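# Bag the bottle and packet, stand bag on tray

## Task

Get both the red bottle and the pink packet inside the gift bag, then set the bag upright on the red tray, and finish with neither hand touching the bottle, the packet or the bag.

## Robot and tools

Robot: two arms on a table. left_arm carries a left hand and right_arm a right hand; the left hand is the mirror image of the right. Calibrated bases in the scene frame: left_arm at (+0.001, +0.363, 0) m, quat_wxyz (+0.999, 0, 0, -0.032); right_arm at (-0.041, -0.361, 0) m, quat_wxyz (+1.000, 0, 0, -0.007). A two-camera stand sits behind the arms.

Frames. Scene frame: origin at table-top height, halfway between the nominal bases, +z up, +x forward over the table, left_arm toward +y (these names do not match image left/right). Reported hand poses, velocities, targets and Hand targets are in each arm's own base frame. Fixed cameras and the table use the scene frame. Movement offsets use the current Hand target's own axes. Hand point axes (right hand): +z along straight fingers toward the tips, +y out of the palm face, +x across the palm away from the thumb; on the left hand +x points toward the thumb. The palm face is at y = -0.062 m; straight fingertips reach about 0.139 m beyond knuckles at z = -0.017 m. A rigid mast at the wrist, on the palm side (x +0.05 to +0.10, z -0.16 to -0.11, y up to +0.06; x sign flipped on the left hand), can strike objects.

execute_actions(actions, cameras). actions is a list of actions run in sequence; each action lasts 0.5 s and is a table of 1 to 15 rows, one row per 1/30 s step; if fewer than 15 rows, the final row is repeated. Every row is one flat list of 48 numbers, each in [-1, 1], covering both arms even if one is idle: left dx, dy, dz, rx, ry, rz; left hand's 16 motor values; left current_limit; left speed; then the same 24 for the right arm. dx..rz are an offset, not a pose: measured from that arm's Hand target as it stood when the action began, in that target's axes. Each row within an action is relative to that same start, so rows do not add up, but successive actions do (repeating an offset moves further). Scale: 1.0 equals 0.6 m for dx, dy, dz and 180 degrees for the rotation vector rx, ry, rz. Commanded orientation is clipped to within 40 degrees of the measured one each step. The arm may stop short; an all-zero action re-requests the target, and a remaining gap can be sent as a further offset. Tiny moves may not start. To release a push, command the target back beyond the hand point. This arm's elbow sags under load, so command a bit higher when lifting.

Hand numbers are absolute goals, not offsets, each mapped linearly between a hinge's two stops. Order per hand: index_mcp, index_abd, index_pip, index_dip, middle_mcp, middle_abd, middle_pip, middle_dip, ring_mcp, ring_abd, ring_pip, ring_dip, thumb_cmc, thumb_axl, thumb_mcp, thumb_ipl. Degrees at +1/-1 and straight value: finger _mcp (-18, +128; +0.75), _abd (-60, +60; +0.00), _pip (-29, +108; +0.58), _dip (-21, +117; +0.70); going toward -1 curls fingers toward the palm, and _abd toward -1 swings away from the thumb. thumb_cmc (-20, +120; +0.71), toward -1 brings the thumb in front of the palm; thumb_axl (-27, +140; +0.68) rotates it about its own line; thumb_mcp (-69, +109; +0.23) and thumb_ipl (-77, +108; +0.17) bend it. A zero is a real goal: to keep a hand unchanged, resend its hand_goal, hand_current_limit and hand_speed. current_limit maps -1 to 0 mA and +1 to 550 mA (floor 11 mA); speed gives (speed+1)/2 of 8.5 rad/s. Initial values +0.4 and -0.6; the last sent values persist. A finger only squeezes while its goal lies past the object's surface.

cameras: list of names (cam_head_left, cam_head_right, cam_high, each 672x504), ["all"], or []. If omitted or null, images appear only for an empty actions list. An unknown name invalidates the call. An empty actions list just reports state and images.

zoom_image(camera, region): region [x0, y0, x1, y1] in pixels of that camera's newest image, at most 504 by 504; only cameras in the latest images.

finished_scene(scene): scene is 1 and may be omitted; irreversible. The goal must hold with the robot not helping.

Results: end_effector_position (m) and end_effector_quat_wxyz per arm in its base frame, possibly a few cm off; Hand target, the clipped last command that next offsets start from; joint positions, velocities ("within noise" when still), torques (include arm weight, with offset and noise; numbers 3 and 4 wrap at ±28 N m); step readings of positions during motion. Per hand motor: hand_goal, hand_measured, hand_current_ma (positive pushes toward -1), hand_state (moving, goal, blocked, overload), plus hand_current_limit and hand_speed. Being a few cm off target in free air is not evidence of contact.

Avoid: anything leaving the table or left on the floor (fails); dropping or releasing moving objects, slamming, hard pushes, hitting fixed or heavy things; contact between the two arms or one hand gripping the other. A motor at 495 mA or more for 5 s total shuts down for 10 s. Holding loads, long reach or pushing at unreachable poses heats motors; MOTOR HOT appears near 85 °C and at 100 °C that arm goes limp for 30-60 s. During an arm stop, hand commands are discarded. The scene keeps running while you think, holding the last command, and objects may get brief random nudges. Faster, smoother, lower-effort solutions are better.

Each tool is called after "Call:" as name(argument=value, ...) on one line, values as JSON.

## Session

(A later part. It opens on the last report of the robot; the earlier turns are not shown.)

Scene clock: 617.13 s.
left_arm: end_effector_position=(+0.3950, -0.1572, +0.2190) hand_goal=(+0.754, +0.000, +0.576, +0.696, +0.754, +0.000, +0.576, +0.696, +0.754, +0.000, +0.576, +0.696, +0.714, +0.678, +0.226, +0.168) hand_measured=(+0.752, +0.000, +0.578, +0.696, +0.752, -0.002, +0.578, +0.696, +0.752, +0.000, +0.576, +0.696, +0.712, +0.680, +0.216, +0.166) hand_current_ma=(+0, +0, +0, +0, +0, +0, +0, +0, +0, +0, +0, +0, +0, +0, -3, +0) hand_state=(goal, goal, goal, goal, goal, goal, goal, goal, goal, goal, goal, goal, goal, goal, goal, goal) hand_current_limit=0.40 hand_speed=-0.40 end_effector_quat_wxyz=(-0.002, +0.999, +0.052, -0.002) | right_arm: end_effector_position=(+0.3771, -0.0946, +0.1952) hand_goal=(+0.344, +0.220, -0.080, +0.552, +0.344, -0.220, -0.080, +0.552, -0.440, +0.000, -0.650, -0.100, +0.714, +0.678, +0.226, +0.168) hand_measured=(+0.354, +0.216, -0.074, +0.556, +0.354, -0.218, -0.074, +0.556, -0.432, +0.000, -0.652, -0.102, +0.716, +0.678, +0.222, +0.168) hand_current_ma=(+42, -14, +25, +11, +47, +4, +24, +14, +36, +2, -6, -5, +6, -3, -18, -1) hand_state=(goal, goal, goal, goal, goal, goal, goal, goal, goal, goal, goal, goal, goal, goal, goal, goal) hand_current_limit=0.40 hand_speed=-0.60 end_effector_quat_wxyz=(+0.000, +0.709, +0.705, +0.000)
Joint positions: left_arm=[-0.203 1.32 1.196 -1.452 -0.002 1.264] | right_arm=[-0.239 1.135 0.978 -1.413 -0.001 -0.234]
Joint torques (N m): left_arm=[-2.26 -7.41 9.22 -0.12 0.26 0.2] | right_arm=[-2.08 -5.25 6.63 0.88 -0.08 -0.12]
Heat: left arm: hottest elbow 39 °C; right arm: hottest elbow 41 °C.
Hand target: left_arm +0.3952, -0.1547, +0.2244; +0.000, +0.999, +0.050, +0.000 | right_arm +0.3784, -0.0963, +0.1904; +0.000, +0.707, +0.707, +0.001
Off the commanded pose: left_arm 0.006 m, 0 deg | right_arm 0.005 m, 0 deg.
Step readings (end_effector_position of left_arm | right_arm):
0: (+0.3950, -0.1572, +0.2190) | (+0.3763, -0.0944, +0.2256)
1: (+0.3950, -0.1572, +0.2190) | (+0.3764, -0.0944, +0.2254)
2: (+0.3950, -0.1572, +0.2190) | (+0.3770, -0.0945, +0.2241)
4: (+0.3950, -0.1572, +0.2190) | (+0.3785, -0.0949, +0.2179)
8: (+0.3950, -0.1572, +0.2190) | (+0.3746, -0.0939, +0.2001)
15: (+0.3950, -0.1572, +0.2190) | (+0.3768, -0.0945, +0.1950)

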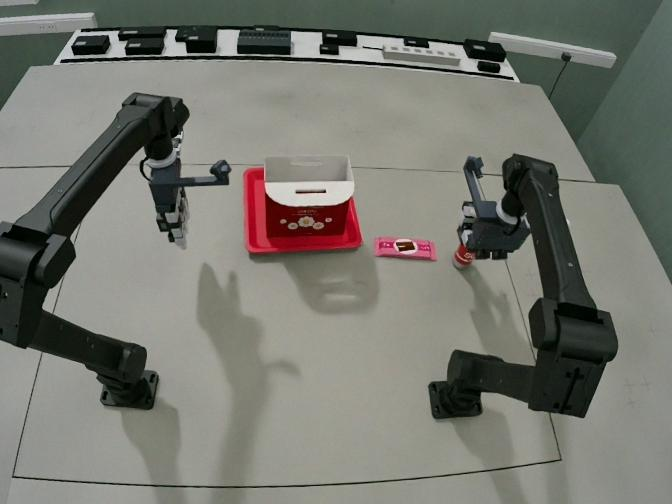

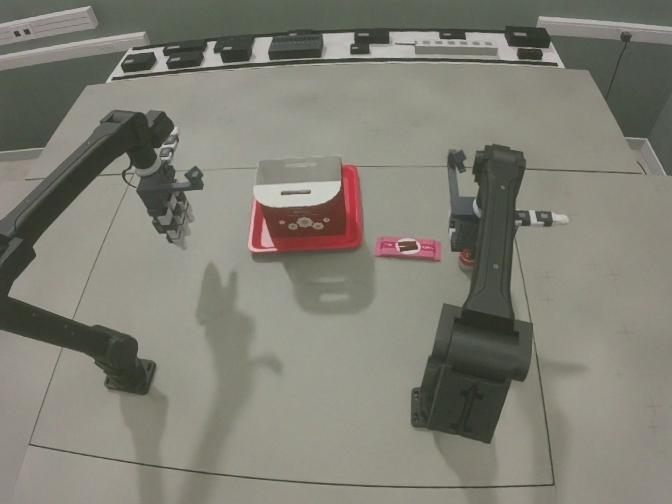

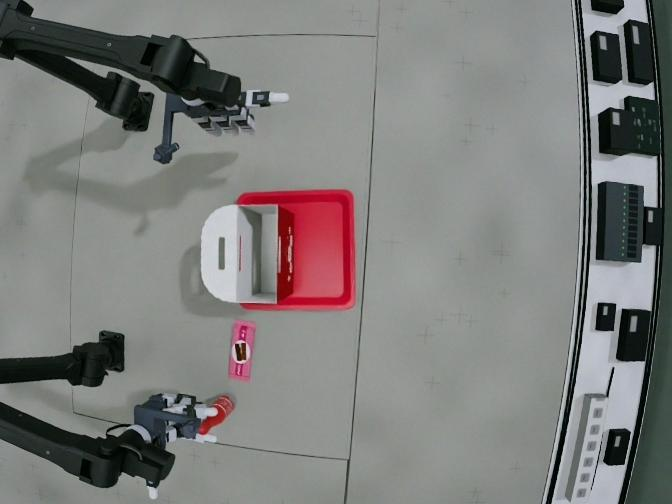

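Call:
execute_actions(actions=[[[0,0,0,0,0,0,0.754,0,0.576,0.696,0.754,0,0.576,0.696,0.754,0,0.576,0.696,0.714,0.678,0.226,0.168,0.4,-0.4,0,0,0,0,0,0,0.344,0.06,-0.081,0.551,0.344,-0.06,-0.081,0.551,-0.44,0,-0.65,-0.1,0.714,0.678,0.226,0.168,0.4,-0.7]],[[0,0,0,0,0,0,0.754,0,0.576,0.696,0.754,0,0.576,0.696,0.754,0,0.576,0.696,0.714,0.678,0.226,0.168,0.4,-0.4,0,0,0,0,0,0,0.344,-0.1,-0.081,0.551,0.344,0.1,-0.081,0.551,-0.44,0,-0.65,-0.1,0.714,0.678,0.226,0.168,0.4,-0.7]]], cameras=["all"])

Call:
zoom_image(camera="cam_high", region=[140, 370, 260, 470])

Call:
zoom_image(camera="cam_head_left", region=[420, 170, 540, 290])

Scene clock: 623.37 s.
left_arm: end_effector_position=(+0.3950, -0.1572, +0.2190) hand_goal=(+0.754, +0.000, +0.576, +0.696, +0.754, +0.000, +0.576, +0.696, +0.754, +0.000, +0.576, +0.696, +0.714, +0.678, +0.226, +0.168) hand_measured=(+0.752, +0.000, +0.578, +0.696, +0.752, -0.002, +0.578, +0.696, +0.752, +0.000, +0.576, +0.696, +0.712, +0.680, +0.216, +0.166) hand_current_ma=(+0, +0, +0, +0, +0, +0, +0, +0, +0, +0, +0, +0, +0, +0, -3, +0) hand_state=(goal, goal, goal, goal, goal, goal, goal, goal, goal, goal, goal, goal, goal, goal, goal, goal) hand_current_limit=0.40 hand_speed=-0.40 end_effector_quat_wxyz=(-0.002, +0.999, +0.052, -0.002) | right_arm: end_effector_position=(+0.3772, -0.0944, +0.1952) hand_goal=(+0.344, -0.100, -0.080, +0.552, +0.344, +0.100, -0.080, +0.552, -0.440, +0.000, -0.650, -0.100, +0.714, +0.678, +0.226, +0.168) hand_measured=(+0.354, +0.030, -0.074, +0.556, +0.354, -0.030, -0.074, +0.556, -0.432, +0.000, -0.652, -0.102, +0.716, +0.678, +0.222, +0.168) hand_current_ma=(+42, +385, +25, +11, +44, -385, +22, +13, +36, +2, -6, -5, +6, -3, -18, -1) hand_state=(goal, blocked, goal, goal, goal, blocked, goal, goal, goal, goal, goal, goal, goal, goal, goal, goal) hand_current_limit=0.40 hand_speed=-0.70 end_effector_quat_wxyz=(+0.000, +0.709, +0.706, +0.001)
Joint positions: left_arm=[-0.203 1.32 1.196 -1.452 -0.002 1.264] | right_arm=[-0.239 1.135 0.978 -1.413 -0.001 -0.235]
Joint torques (N m): left_arm=[-2.26 -7.47 9.22 -0.1 0.25 0.19] | right_arm=[-2.08 -5.36 6.79 0.88 -0.09 -0.06]
Heat: left arm: hottest elbow 39 °C; right arm: hottest elbow 40 °C.
Hand target: left_arm +0.3952, -0.1547, +0.2244; +0.000, +0.999, +0.050, +0.000 | right_arm +0.3783, -0.0963, +0.1903; +0.000, +0.707, +0.707, +0.001
Off the commanded pose: left_arm 0.006 m, 0 deg | right_arm 0.005 m, 0 deg.
Step readings (end_effector_position of left_arm | right_arm):
0: (+0.3950, -0.1572, +0.2190) | (+0.3771, -0.0946, +0.1952)
1: (+0.3950, -0.1572, +0.2190) | (+0.3771, -0.0946, +0.1952)
2: (+0.3950, -0.1572, +0.2190) | (+0.3771, -0.0946, +0.1952)
4: (+0.3950, -0.1572, +0.2190) | (+0.3772, -0.0944, +0.1952)
8: (+0.3950, -0.1572, +0.2190) | (+0.3772, -0.0944, +0.1952)
15: (+0.3950, -0.1572, +0.2190) | (+0.3772, -0.0944, +0.1952)
16: (+0.3950, -0.1572, +0.2190) | (+0.3772, -0.0944, +0.1952)
17: (+0.3950, -0.1572, +0.2190) | (+0.3772, -0.0944, +0.1952)
19: (+0.3950, -0.1572, +0.2190) | (+0.3772, -0.0944, +0.1952)
23: (+0.3950, -0.1572, +0.2190) | (+0.3772, -0.0944, +0.1952)
30: (+0.3950, -0.1572, +0.2190) | (+0.3772, -0.0944, +0.1952)

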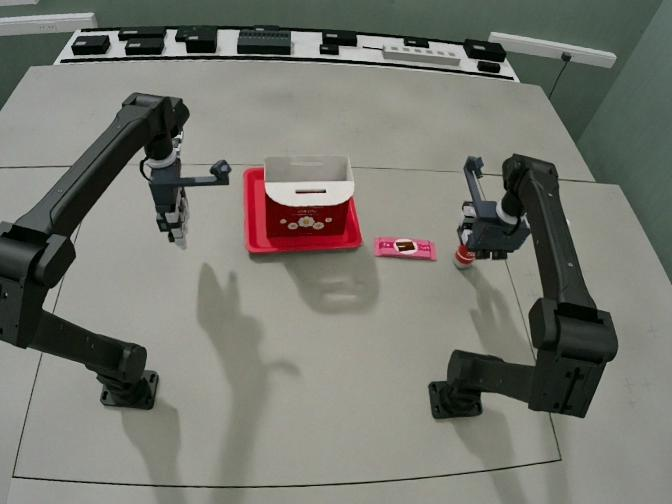

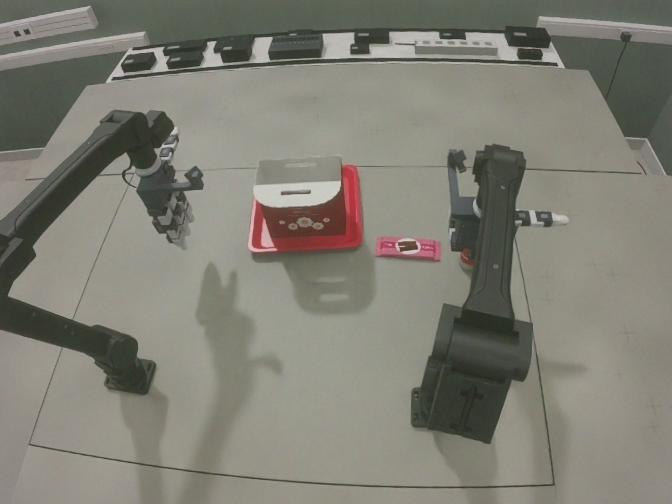

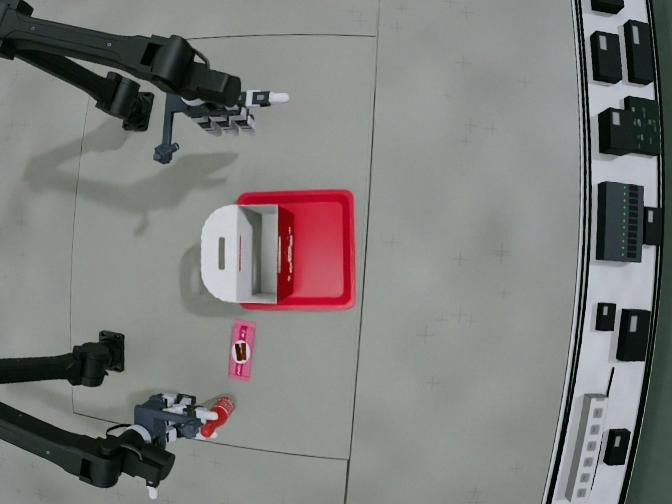

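Scaled by 4.200 from the camera's 672x504 image, which has a finer 960x720 frame.

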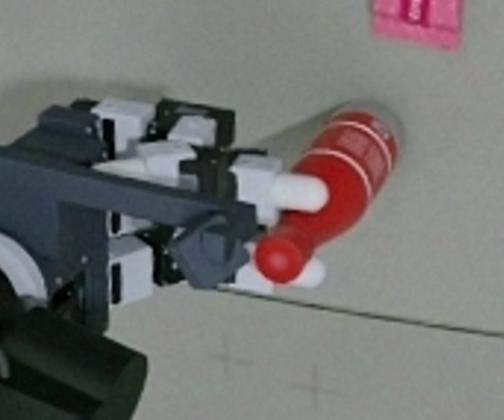

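Scaled by 4.200 from the camera's 672x504 image, which has a finer 960x720 frame.

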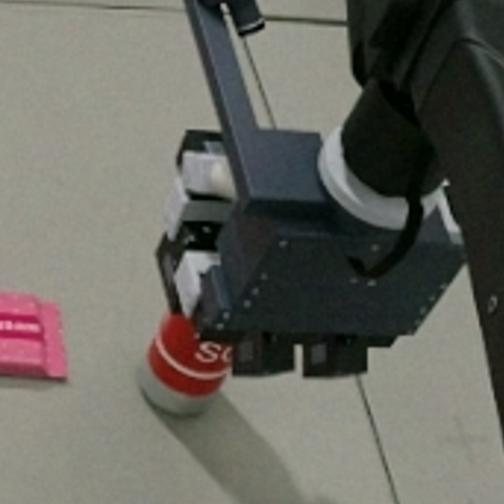

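Call:
execute_actions(actions=[[[0,0,0,0,0,0,0.754,0,0.576,0.696,0.754,0,0.576,0.696,0.754,0,0.576,0.696,0.714,0.678,0.226,0.168,0.4,-0.4,0,0,-0.02,0,0,0,0.344,-0.1,-0.081,0.551,0.344,0.1,-0.081,0.551,-0.44,0,-0.65,-0.1,0.714,0.678,0.226,0.168,0.75,-0.7]],[[0,0,0,0,0,0,0.754,0,0.576,0.696,0.754,0,0.576,0.696,0.754,0,0.576,0.696,0.714,0.678,0.226,0.168,0.4,-0.4,0,0,-0.03,0,0,0,0.344,-0.1,-0.081,0.551,0.344,0.1,-0.081,0.551,-0.44,0,-0.65,-0.1,0.714,0.678,0.226,0.168,0.75,-0.7]]], cameras=["all"])

Call:
zoom_image(camera="cam_high", region=[140, 370, 260, 470])

Call:
zoom_image(camera="cam_head_left", region=[420, 170, 540, 290])

Scene clock: 628.97 s.
left_arm: end_effector_position=(+0.3950, -0.1572, +0.2190) hand_goal=(+0.754, +0.000, +0.576, +0.696, +0.754, +0.000, +0.576, +0.696, +0.754, +0.000, +0.576, +0.696, +0.714, +0.678, +0.226, +0.168) hand_measured=(+0.752, +0.000, +0.578, +0.696, +0.752, -0.002, +0.578, +0.696, +0.752, +0.000, +0.576, +0.696, +0.712, +0.680, +0.216, +0.166) hand_current_ma=(+0, +0, +0, +0, +0, +0, +0, +0, +0, +0, +0, +0, +0, +0, -3, +0) hand_state=(goal, goal, goal, goal, goal, goal, goal, goal, goal, goal, goal, goal, goal, goal, goal, goal) hand_current_limit=0.40 hand_speed=-0.40 end_effector_quat_wxyz=(-0.002, +0.999, +0.052, -0.002) | right_arm: end_effector_position=(+0.3657, -0.0919, +0.1923) hand_goal=(+0.344, -0.100, -0.080, +0.552, +0.344, +0.100, -0.080, +0.552, -0.440, +0.000, -0.650, -0.100, +0.714, +0.678, +0.226, +0.168) hand_measured=(+0.340, +0.028, -0.084, +0.550, +0.340, -0.028, -0.080, +0.552, -0.432, +0.000, -0.652, -0.102, +0.716, +0.678, +0.222, +0.168) hand_current_ma=(-19, +481, -15, -5, -13, -481, -2, +1, +36, +2, -6, -5, +6, -3, -18, -1) hand_state=(goal, blocked, goal, goal, goal, blocked, goal, goal, goal, goal, goal, goal, goal, goal, goal, goal) hand_current_limit=0.75 hand_speed=-0.70 end_effector_quat_wxyz=(-0.020, +0.709, +0.705, -0.012)
Joint positions: left_arm=[-0.203 1.32 1.196 -1.452 -0.002 1.264] | right_arm=[-0.24 1.134 0.98 -1.463 -0.001 -0.235]
Joint torques (N m): left_arm=[-2.26 -7.47 9.24 -0.12 0.26 0.2] | right_arm=[-2.08 -5.89 11.17 -0.38 -0.05 -0.03]
Heat: left arm: hottest elbow 39 °C; right arm: hottest elbow 40 °C.
Hand target: left_arm +0.3952, -0.1547, +0.2244; +0.000, +0.999, +0.050, +0.000 | right_arm +0.3783, -0.0964, +0.2203; +0.000, +0.707, +0.707, +0.001
Off the commanded pose: left_arm 0.006 m, 0 deg | right_arm 0.031 m, 3 deg.
Step readings (end_effector_position of left_arm | right_arm):
0: (+0.3950, -0.1572, +0.2190) | (+0.3772, -0.0944, +0.1952)
1: (+0.3950, -0.1572, +0.2190) | (+0.3772, -0.0944, +0.1952)
2: (+0.3950, -0.1572, +0.2190) | (+0.3772, -0.0944, +0.1952)
4: (+0.3950, -0.1572, +0.2190) | (+0.3772, -0.0944, +0.1952)
8: (+0.3950, -0.1572, +0.2190) | (+0.3762, -0.0942, +0.1948)
15: (+0.3950, -0.1572, +0.2190) | (+0.3754, -0.0939, +0.1945)
16: (+0.3950, -0.1572, +0.2190) | (+0.3752, -0.0939, +0.1944)
17: (+0.3950, -0.1572, +0.2190) | (+0.3743, -0.0937, +0.1942)
19: (+0.3950, -0.1572, +0.2190) | (+0.3708, -0.0929, +0.1929)
23: (+0.3950, -0.1572, +0.2190) | (+0.3669, -0.0922, +0.1920)
30: (+0.3950, -0.1572, +0.2190) | (+0.3658, -0.0920, +0.1923)

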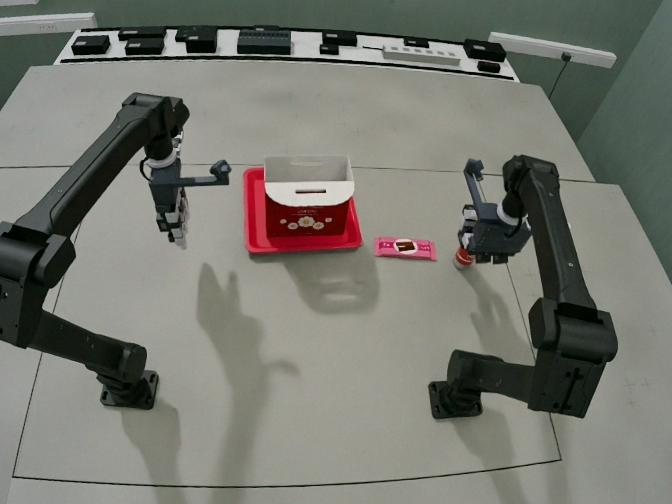

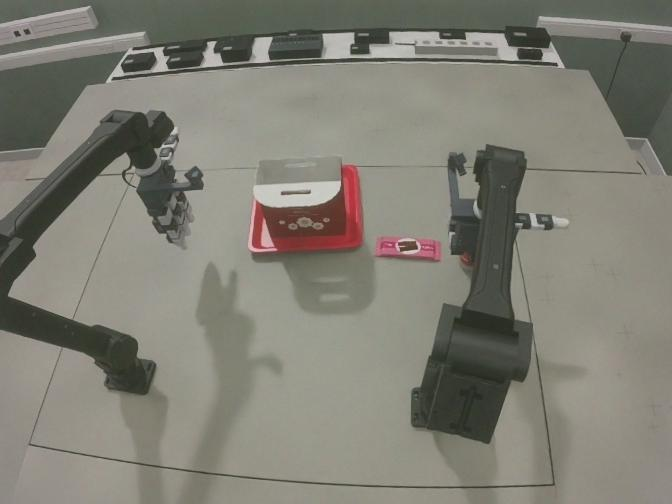

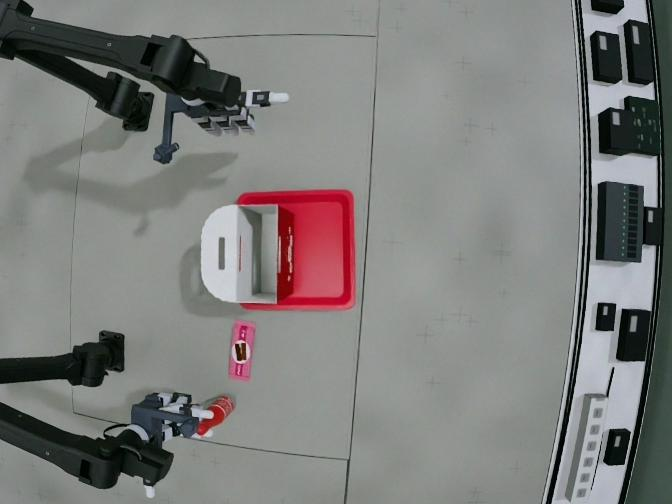

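Scaled by 4.200 from the camera's 672x504 image, which has a finer 960x720 frame.

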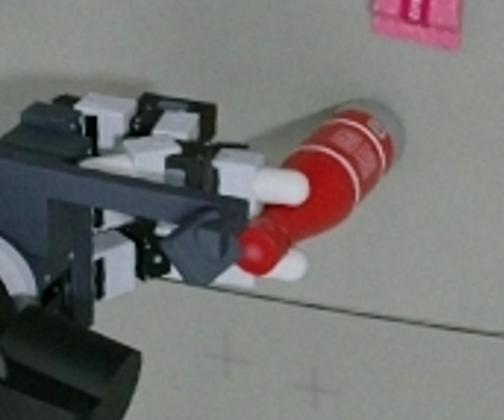

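Scaled by 4.200 from the camera's 672x504 image, which has a finer 960x720 frame.

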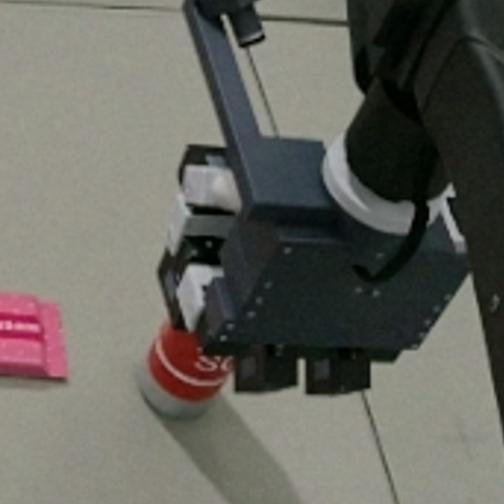

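Call:
execute_actions(actions=[[[0,0,0,0,0,0,0.754,0,0.576,0.696,0.754,0,0.576,0.696,0.754,0,0.576,0.696,0.714,0.678,0.226,0.168,0.4,-0.4,0,0.015,-0.03,0,0,0,0.344,-0.1,-0.081,0.551,0.344,0.1,-0.081,0.551,-0.44,0,-0.65,-0.1,0.714,0.678,0.226,0.168,0.75,-0.7]],[[0,0,0,0,0,0,0.754,0,0.576,0.696,0.754,0,0.576,0.696,0.754,0,0.576,0.696,0.714,0.678,0.226,0.168,0.4,-0.4,0,0,-0.03,0,0,0,0.344,-0.1,-0.081,0.551,0.344,0.1,-0.081,0.551,-0.44,0,-0.65,-0.1,0.714,0.678,0.226,0.168,0.75,-0.7]]], cameras=["all"])

Call:
zoom_image(camera="cam_high", region=[140, 370, 260, 470])

Call:
zoom_image(camera="cam_head_left", region=[420, 170, 540, 290])

Scene clock: 635.80 s.
left_arm: end_effector_position=(+0.3950, -0.1572, +0.2190) hand_goal=(+0.754, +0.000, +0.576, +0.696, +0.754, +0.000, +0.576, +0.696, +0.754, +0.000, +0.576, +0.696, +0.714, +0.678, +0.226, +0.168) hand_measured=(+0.752, +0.000, +0.578, +0.696, +0.752, -0.002, +0.578, +0.696, +0.752, +0.000, +0.576, +0.696, +0.712, +0.680, +0.216, +0.166) hand_current_ma=(+0, +0, +0, +0, +0, +0, +0, +0, +0, +0, +0, +0, +0, +0, -3, +0) hand_state=(goal, goal, goal, goal, goal, goal, goal, goal, goal, goal, goal, goal, goal, goal, goal, goal) hand_current_limit=0.40 hand_speed=-0.40 end_effector_quat_wxyz=(-0.002, +0.999, +0.052, -0.002) | right_arm: end_effector_position=(+0.3639, -0.0915, +0.2165) hand_goal=(+0.344, -0.100, -0.080, +0.552, +0.344, +0.100, -0.080, +0.552, -0.440, +0.000, -0.650, -0.100, +0.714, +0.678, +0.226, +0.168) hand_measured=(+0.368, +0.008, -0.062, +0.558, +0.370, -0.006, -0.062, +0.560, -0.432, +0.000, -0.652, -0.102, +0.716, +0.678, +0.222, +0.168) hand_current_ma=(+105, +439, +78, +22, +121, -430, +79, +28, +36, +2, -6, -5, +5, -3, -18, -1) hand_state=(blocked, blocked, goal, goal, blocked, blocked, goal, goal, goal, goal, goal, goal, goal, goal, goal, goal) hand_current_limit=0.75 hand_speed=-0.70 end_effector_quat_wxyz=(-0.035, +0.708, +0.705, -0.020)
Joint positions: left_arm=[-0.203 1.32 1.196 -1.452 -0.002 1.264] | right_arm=[-0.24 1.144 1.057 -1.564 -0.001 -0.235]
Joint torques (N m): left_arm=[-2.26 -7.47 9.24 -0.1 0.25 0.19] | right_arm=[-2.32 -5.6 12.97 -0.14 -0.06 0.07]
Heat: left arm: hottest elbow 39 °C; right arm: hottest elbow 40 °C.
Hand target: left_arm +0.3952, -0.1547, +0.2244; +0.000, +0.999, +0.050, +0.000 | right_arm +0.3872, -0.0964, +0.2563; +0.000, +0.707, +0.707, +0.001
Off the commanded pose: left_arm 0.006 m, 0 deg | right_arm 0.046 m, 5 deg.
Step readings (end_effector_position of left_arm | right_arm):
0: (+0.3950, -0.1572, +0.2190) | (+0.3657, -0.0919, +0.1923)
1: (+0.3950, -0.1572, +0.2190) | (+0.3657, -0.0919, +0.1926)
2: (+0.3950, -0.1572, +0.2190) | (+0.3656, -0.0919, +0.1935)
4: (+0.3950, -0.1572, +0.2190) | (+0.3645, -0.0916, +0.1964)
8: (+0.3950, -0.1572, +0.2190) | (+0.3649, -0.0917, +0.2028)
15: (+0.3950, -0.1572, +0.2190) | (+0.3663, -0.0921, +0.2048)
16: (+0.3950, -0.1572, +0.2190) | (+0.3664, -0.0921, +0.2050)
17: (+0.3950, -0.1572, +0.2190) | (+0.3660, -0.0920, +0.2056)
19: (+0.3950, -0.1572, +0.2190) | (+0.3645, -0.0916, +0.2075)
23: (+0.3950, -0.1572, +0.2190) | (+0.3645, -0.0917, +0.2139)
30: (+0.3950, -0.1572, +0.2190) | (+0.3643, -0.0916, +0.2168)

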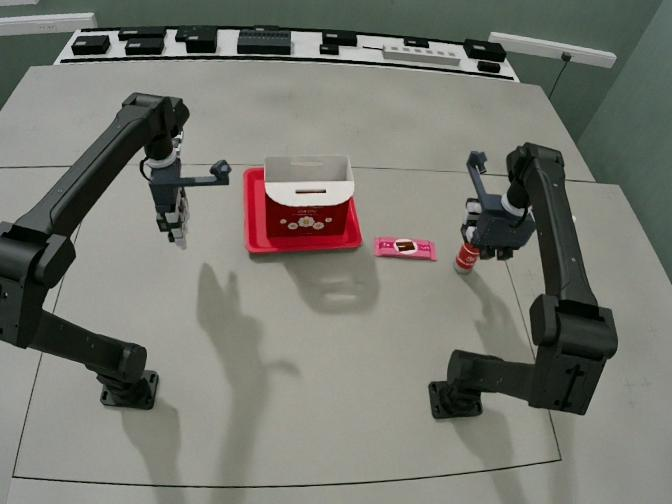

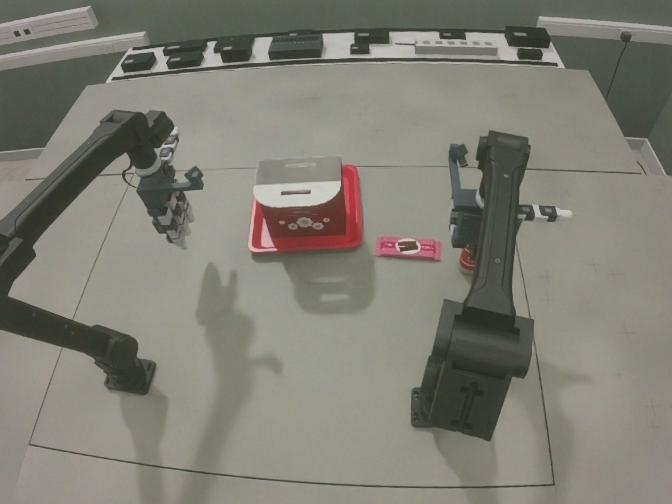

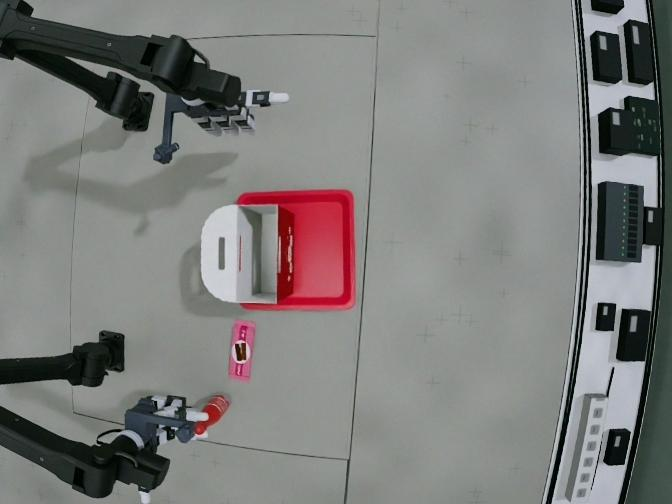

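Scaled by 4.200 from the camera's 672x504 image, which has a finer 960x720 frame.

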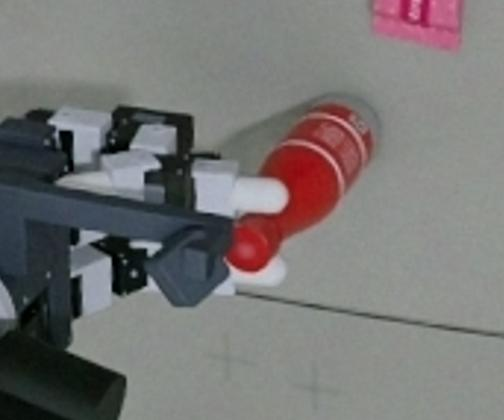

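Scaled by 4.200 from the camera's 672x504 image, which has a finer 960x720 frame.

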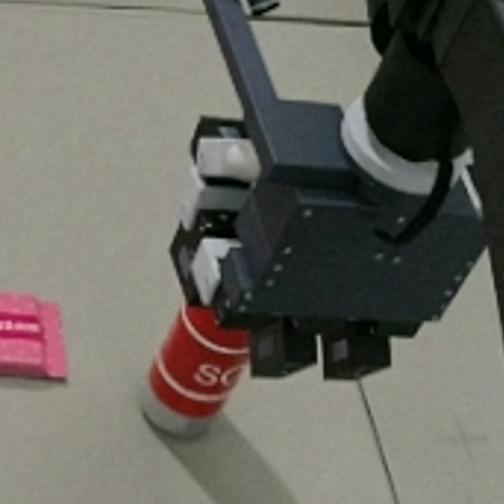

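Call:
execute_actions(actions=[[[0,0,0,0,0,0,0.754,0,0.576,0.696,0.754,0,0.576,0.696,0.754,0,0.576,0.696,0.714,0.678,0.226,0.168,0.4,-0.4,0,0,-0.035,0,0,0,0.344,-0.1,-0.081,0.551,0.344,0.1,-0.081,0.551,-0.44,0,-0.65,-0.1,0.714,0.678,0.226,0.168,0.75,-0.7]],[[0,0,0,0,0,0,0.754,0,0.576,0.696,0.754,0,0.576,0.696,0.754,0,0.576,0.696,0.714,0.678,0.226,0.168,0.4,-0.4,0,0,-0.035,0,0,0,0.344,-0.1,-0.081,0.551,0.344,0.1,-0.081,0.551,-0.44,0,-0.65,-0.1,0.714,0.678,0.226,0.168,0.75,-0.7]]], cameras=["all"])

Call:
zoom_image(camera="cam_high", region=[130, 370, 260, 480])

Call:
zoom_image(camera="cam_head_left", region=[420, 170, 540, 290])

Scene clock: 643.23 s.
left_arm: end_effector_position=(+0.3950, -0.1572, +0.2190) hand_goal=(+0.754, +0.000, +0.576, +0.696, +0.754, +0.000, +0.576, +0.696, +0.754, +0.000, +0.576, +0.696, +0.714, +0.678, +0.226, +0.168) hand_measured=(+0.752, +0.000, +0.578, +0.696, +0.752, -0.002, +0.578, +0.696, +0.752, +0.000, +0.576, +0.696, +0.712, +0.680, +0.216, +0.166) hand_current_ma=(+0, +0, +0, +0, +0, +0, +0, +0, +0, +0, +0, +0, +0, +0, -3, +0) hand_state=(goal, goal, goal, goal, goal, goal, goal, goal, goal, goal, goal, goal, goal, goal, goal, goal) hand_current_limit=0.40 hand_speed=-0.40 end_effector_quat_wxyz=(-0.002, +0.999, +0.052, -0.002) | right_arm: end_effector_position=(+0.3680, -0.0925, +0.2589) hand_goal=(+0.344, -0.100, -0.080, +0.552, +0.344, +0.100, -0.080, +0.552, -0.440, +0.000, -0.650, -0.100, +0.714, +0.678, +0.226, +0.168) hand_measured=(+0.368, +0.008, -0.060, +0.558, +0.372, -0.006, -0.060, +0.560, -0.432, +0.000, -0.652, -0.102, +0.716, +0.678, +0.222, +0.168) hand_current_ma=(+106, +439, +83, +26, +130, -430, +83, +32, +36, +2, -6, -5, +5, -3, -18, -1) hand_state=(blocked, blocked, goal, goal, blocked, blocked, goal, goal, goal, goal, goal, goal, goal, goal, goal, goal) hand_current_limit=0.75 hand_speed=-0.70 end_effector_quat_wxyz=(-0.033, +0.708, +0.705, -0.020)
Joint positions: left_arm=[-0.203 1.32 1.196 -1.452 -0.002 1.264] | right_arm=[-0.24 1.15 1.172 -1.67 -0.001 -0.235]
Joint torques (N m): left_arm=[-2.26 -7.47 9.25 -0.1 0.26 0.19] | right_arm=[-2.37 -6.24 13.29 -0.34 -0.03 0.05]
Heat: left arm: hottest elbow 39 °C; right arm: hottest elbow 42 °C.
Hand target: left_arm +0.3952, -0.1547, +0.2244; +0.000, +0.999, +0.050, +0.000 | right_arm +0.3871, -0.0965, +0.2984; +0.000, +0.707, +0.707, +0.001
Off the commanded pose: left_arm 0.006 m, 0 deg | right_arm 0.044 m, 5 deg.
Step readings (end_effector_position of left_arm | right_arm):
0: (+0.3950, -0.1572, +0.2190) | (+0.3639, -0.0915, +0.2165)
1: (+0.3950, -0.1572, +0.2190) | (+0.3639, -0.0915, +0.2167)
2: (+0.3950, -0.1572, +0.2190) | (+0.3634, -0.0914, +0.2172)
4: (+0.3950, -0.1572, +0.2190) | (+0.3625, -0.0912, +0.2204)
8: (+0.3950, -0.1572, +0.2190) | (+0.3649, -0.0918, +0.2318)
15: (+0.3950, -0.1572, +0.2190) | (+0.3669, -0.0922, +0.2382)
16: (+0.3950, -0.1572, +0.2190) | (+0.3667, -0.0922, +0.2382)
17: (+0.3950, -0.1572, +0.2190) | (+0.3662, -0.0921, +0.2388)
19: (+0.3950, -0.1572, +0.2190) | (+0.3650, -0.0918, +0.2416)
23: (+0.3950, -0.1572, +0.2190) | (+0.3665, -0.0921, +0.2528)
30: (+0.3950, -0.1572, +0.2190) | (+0.3680, -0.0925, +0.2592)

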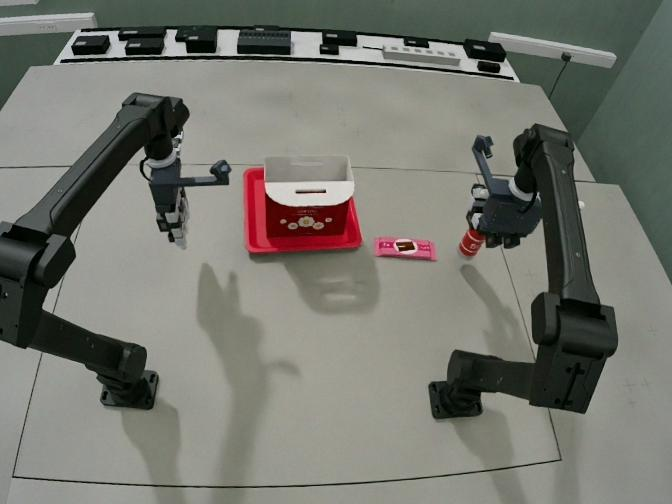

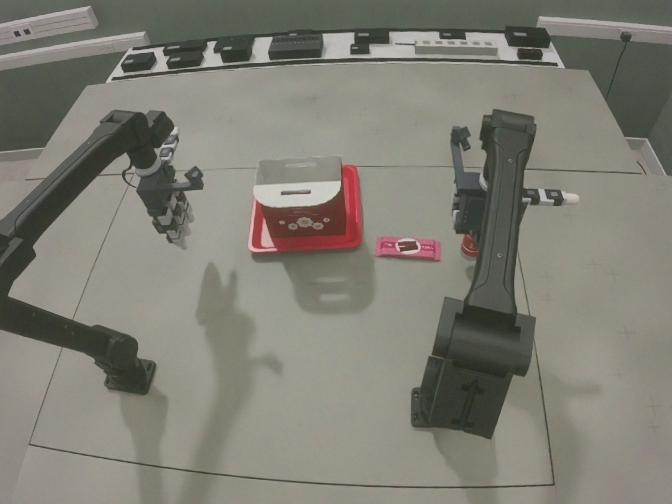

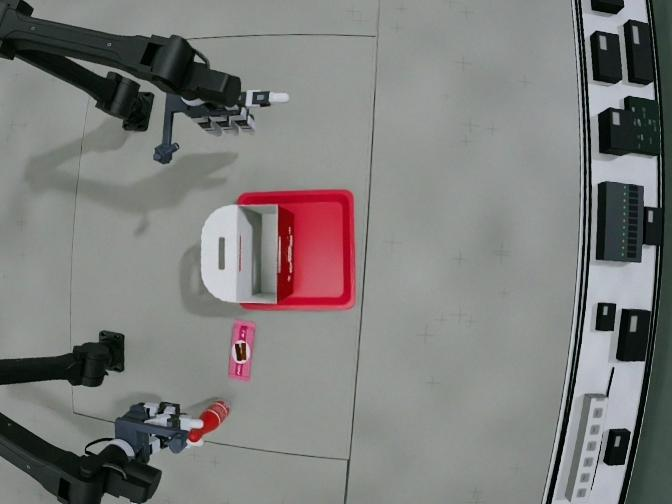

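Scaled by 3.877 from the camera's 672x504 image, which has a finer 960x720 frame.

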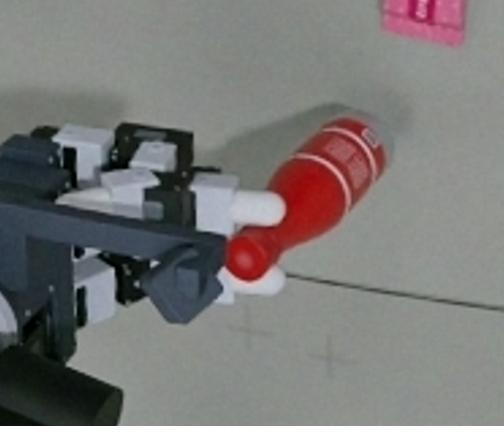

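Scaled by 4.200 from the camera's 672x504 image, which has a finer 960x720 frame.

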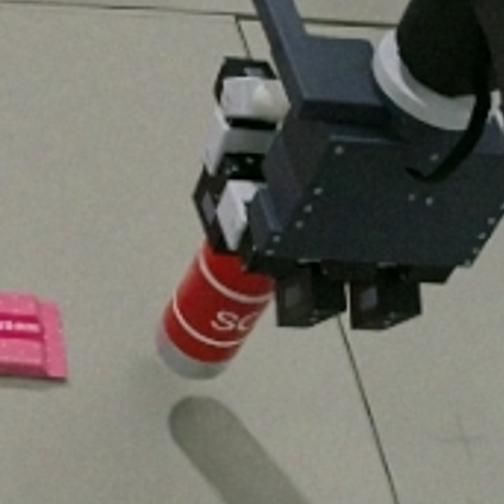

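Call:
zoom_image(camera="cam_high", region=[190, 180, 370, 320])

Call:
execute_actions(actions=[[[0,0,0,0,0,0,0.754,0,0.576,0.696,0.754,0,0.576,0.696,0.754,0,0.576,0.696,0.714,0.678,0.226,0.168,0.4,-0.4,0.04,0.05,-0.01,0,0,0,0.344,-0.1,-0.081,0.551,0.344,0.1,-0.081,0.551,-0.44,0,-0.65,-0.1,0.714,0.678,0.226,0.168,0.75,-0.7]],[[0,0,0,0,0,0,0.754,0,0.576,0.696,0.754,0,0.576,0.696,0.754,0,0.576,0.696,0.714,0.678,0.226,0.168,0.4,-0.4,0.05,0.06,-0.02,0,0,0,0.344,-0.1,-0.081,0.551,0.344,0.1,-0.081,0.551,-0.44,0,-0.65,-0.1,0.714,0.678,0.226,0.168,0.75,-0.7]]], cameras=["all"])

Scaled by 2.800 from the camera's 672x504 image, which has a finer 960x720 frame.

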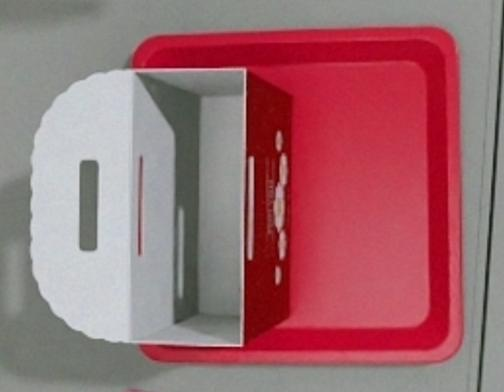

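Scene clock: 663.83 s.
left_arm: end_effector_position=(+0.3950, -0.1572, +0.2190) hand_goal=(+0.754, +0.000, +0.576, +0.696, +0.754, +0.000, +0.576, +0.696, +0.754, +0.000, +0.576, +0.696, +0.714, +0.678, +0.226, +0.168) hand_measured=(+0.752, +0.000, +0.578, +0.696, +0.752, -0.002, +0.578, +0.696, +0.752, +0.000, +0.576, +0.696, +0.712, +0.680, +0.216, +0.166) hand_current_ma=(+0, +0, +0, +0, +0, +0, +0, +0, +0, +0, +0, +0, +0, +0, -3, +0) hand_state=(goal, goal, goal, goal, goal, goal, goal, goal, goal, goal, goal, goal, goal, goal, goal, goal) hand_current_limit=0.40 hand_speed=-0.40 end_effector_quat_wxyz=(-0.002, +0.999, +0.052, -0.002) | right_arm: end_effector_position=(+0.4342, -0.0407, +0.2753) hand_goal=(+0.344, -0.100, -0.080, +0.552, +0.344, +0.100, -0.080, +0.552, -0.440, +0.000, -0.650, -0.100, +0.714, +0.678, +0.226, +0.168) hand_measured=(+0.374, +0.008, -0.050, +0.562, +0.376, -0.006, -0.056, +0.564, -0.432, +0.000, -0.652, -0.102, +0.714, +0.678, +0.222, +0.168) hand_current_ma=(+141, +439, +125, +45, +152, -428, +103, +45, +36, +2, -6, -5, +3, -3, -19, -1) hand_state=(blocked, blocked, blocked, goal, blocked, blocked, blocked, goal, goal, goal, goal, goal, goal, goal, goal, goal) hand_current_limit=0.75 hand_speed=-0.70 end_effector_quat_wxyz=(-0.033, +0.703, +0.710, -0.026)
Joint positions: left_arm=[-0.203 1.32 1.196 -1.452 -0.002 1.264] | right_arm=[-0.056 1.308 1.348 -1.696 -0.005 -0.067]
Joint torques (N m): left_arm=[-2.26 -7.47 9.24 -0.1 0.25 0.2] | right_arm=[-2.08 -8.64 12.9 0.09 0.11 0.14]
Heat: left arm: hottest elbow 39 °C; right arm: hottest elbow 42 °C.
Hand target: left_arm +0.3952, -0.1547, +0.2244; +0.000, +0.999, +0.050, +0.000 | right_arm +0.4531, -0.0426, +0.3165; +0.000, +0.707, +0.707, +0.001
Off the commanded pose: left_arm 0.006 m, 0 deg | right_arm 0.045 m, 5 deg.
joint sent to its limit (right arm) — joint 4 (wrist pitch), lower limit. The joint targets still meet the commanded pose.
Step readings (end_effector_position of left_arm | right_arm):
0: (+0.3950, -0.1572, +0.2190) | (+0.3675, -0.0924, +0.2586)
1: (+0.3950, -0.1572, +0.2190) | (+0.3677, -0.0923, +0.2586)
2: (+0.3950, -0.1572, +0.2190) | (+0.3686, -0.0910, +0.2589)
4: (+0.3950, -0.1572, +0.2190) | (+0.3743, -0.0870, +0.2611)
8: (+0.3950, -0.1572, +0.2190) | (+0.3904, -0.0735, +0.2645)
15: (+0.3950, -0.1572, +0.2190) | (+0.3968, -0.0676, +0.2616)
16: (+0.3950, -0.1572, +0.2190) | (+0.3971, -0.0677, +0.2620)
17: (+0.3950, -0.1572, +0.2190) | (+0.3982, -0.0667, +0.2629)
19: (+0.3950, -0.1572, +0.2190) | (+0.4054, -0.0625, +0.2675)
23: (+0.3950, -0.1572, +0.2190) | (+0.4263, -0.0463, +0.2764)
30: (+0.3950, -0.1572, +0.2190) | (+0.4340, -0.0390, +0.2738)

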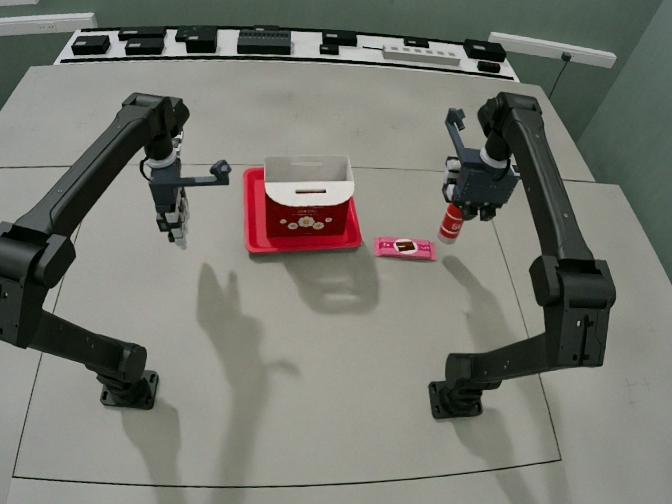

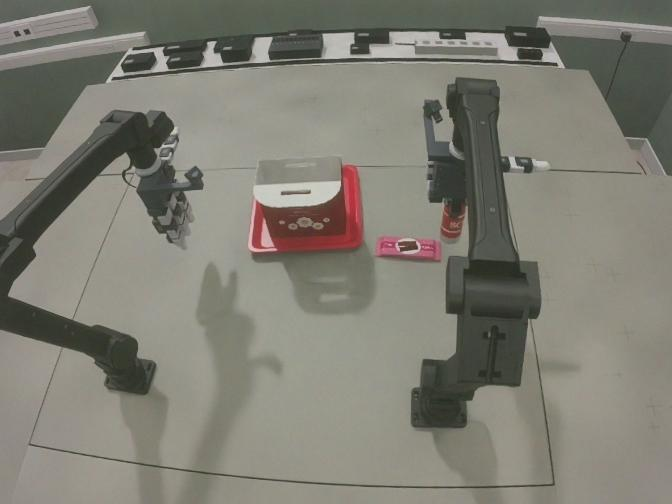

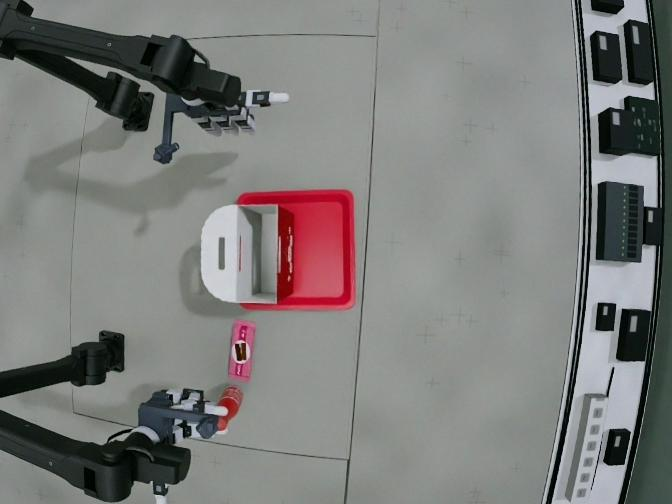

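Call:
execute_actions(actions=[[[0,0,0,0,0,0,0.754,0,0.576,0.696,0.754,0,0.576,0.696,0.754,0,0.576,0.696,0.714,0.678,0.226,0.168,0.4,-0.4,0.05,0.033,-0.05,0,0,0,0.344,-0.1,-0.081,0.551,0.344,0.1,-0.081,0.551,-0.44,0,-0.65,-0.1,0.714,0.678,0.226,0.168,0.75,-0.7]],[[0,0,0,0,0,0,0.754,0,0.576,0.696,0.754,0,0.576,0.696,0.754,0,0.576,0.696,0.714,0.678,0.226,0.168,0.4,-0.4,0.05,0.033,-0.05,0,0,0,0.344,-0.1,-0.081,0.551,0.344,0.1,-0.081,0.551,-0.44,0,-0.65,-0.1,0.714,0.678,0.226,0.168,0.75,-0.7]]], cameras=["all"])

Scene clock: 674.60 s.
left_arm: end_effector_position=(+0.3950, -0.1572, +0.2190) hand_goal=(+0.754, +0.000, +0.576, +0.696, +0.754, +0.000, +0.576, +0.696, +0.754, +0.000, +0.576, +0.696, +0.714, +0.678, +0.226, +0.168) hand_measured=(+0.752, +0.000, +0.578, +0.696, +0.752, -0.002, +0.578, +0.696, +0.752, +0.000, +0.576, +0.696, +0.712, +0.680, +0.216, +0.166) hand_current_ma=(+0, +0, +0, +0, +0, +0, +0, +0, +0, +0, +0, +0, +0, +0, -3, +0) hand_state=(goal, goal, goal, goal, goal, goal, goal, goal, goal, goal, goal, goal, goal, goal, goal, goal) hand_current_limit=0.40 hand_speed=-0.40 end_effector_quat_wxyz=(-0.002, +0.999, +0.052, -0.002) | right_arm: end_effector_position=(+0.4785, +0.0165, +0.3321) hand_goal=(+0.344, -0.100, -0.080, +0.552, +0.344, +0.100, -0.080, +0.552, -0.440, +0.000, -0.650, -0.100, +0.714, +0.678, +0.226, +0.168) hand_measured=(+0.378, +0.008, -0.052, +0.564, +0.384, -0.006, -0.052, +0.564, -0.432, +0.000, -0.652, -0.102, +0.714, +0.678, +0.222, +0.168) hand_current_ma=(+157, +439, +124, +48, +183, -427, +119, +51, +36, +2, -6, -5, +3, -3, -19, -1) hand_state=(blocked, blocked, blocked, goal, blocked, blocked, blocked, goal, goal, goal, goal, goal, goal, goal, goal, goal) hand_current_limit=0.75 hand_speed=-0.70 end_effector_quat_wxyz=(+0.013, +0.703, +0.711, +0.013)
Joint positions: left_arm=[-0.203 1.32 1.196 -1.452 -0.002 1.264] | right_arm=[0.099 1.36 1.522 -1.696 0.003 0.087]
Joint torques (N m): left_arm=[-2.37 -7.41 9.22 -0.12 0.26 0.2] | right_arm=[-1.55 -8.94 13.15 0.31 0.15 0.14]
Heat: left arm: hottest elbow 39 °C; right arm: hottest elbow 45 °C.
Hand target: left_arm +0.3952, -0.1547, +0.2244; +0.000, +0.999, +0.050, +0.000 | right_arm +0.4927, +0.0174, +0.3767; +0.000, +0.707, +0.707, +0.001
Off the commanded pose: left_arm 0.006 m, 0 deg | right_arm 0.047 m, 2 deg.
joint sent to its limit (right arm) — joint 4 (wrist pitch), lower limit. The joint targets are off in orientation, not in position.
Step readings (end_effector_position of left_arm | right_arm):
0: (+0.3950, -0.1572, +0.2190) | (+0.4342, -0.0407, +0.2753)
1: (+0.3950, -0.1572, +0.2190) | (+0.4343, -0.0406, +0.2754)
2: (+0.3950, -0.1572, +0.2190) | (+0.4349, -0.0395, +0.2765)
4: (+0.3950, -0.1572, +0.2190) | (+0.4384, -0.0353, +0.2808)
8: (+0.3950, -0.1572, +0.2190) | (+0.4485, -0.0194, +0.2972)
15: (+0.3950, -0.1572, +0.2190) | (+0.4549, -0.0103, +0.3094)
16: (+0.3950, -0.1572, +0.2190) | (+0.4553, -0.0104, +0.3094)
17: (+0.3950, -0.1572, +0.2190) | (+0.4564, -0.0093, +0.3098)
19: (+0.3950, -0.1572, +0.2190) | (+0.4615, -0.0057, +0.3130)
23: (+0.3950, -0.1572, +0.2190) | (+0.4722, +0.0091, +0.3242)
30: (+0.3950, -0.1572, +0.2190) | (+0.4765, +0.0178, +0.3346)

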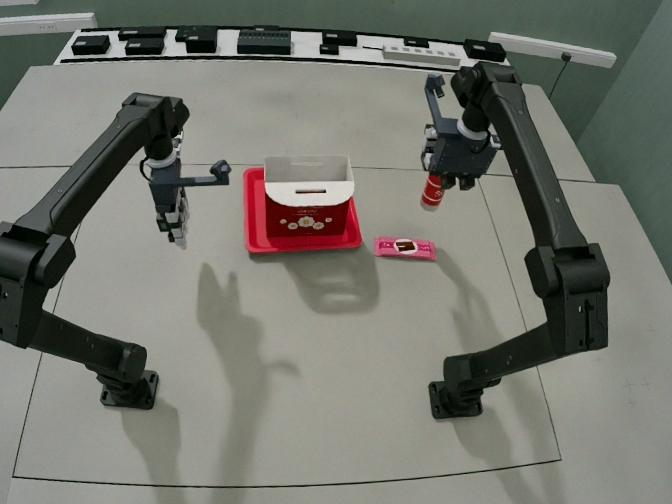

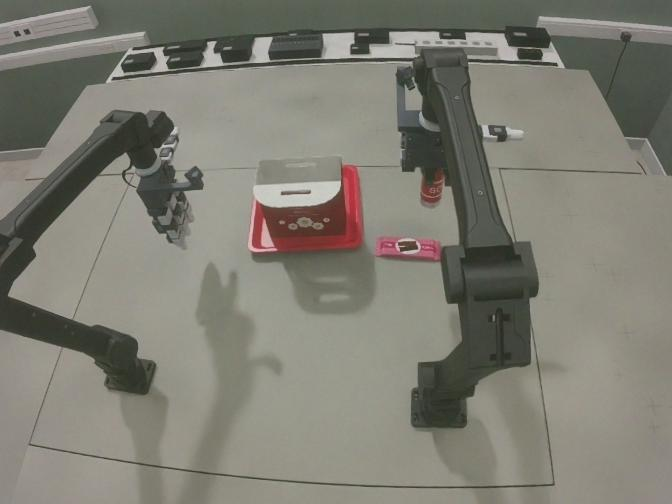

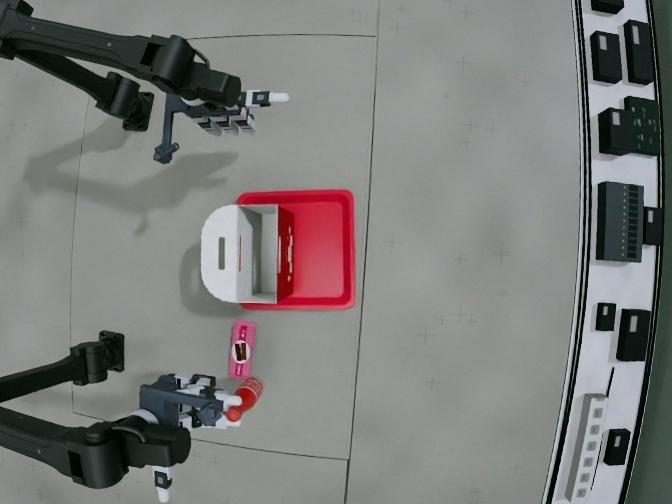

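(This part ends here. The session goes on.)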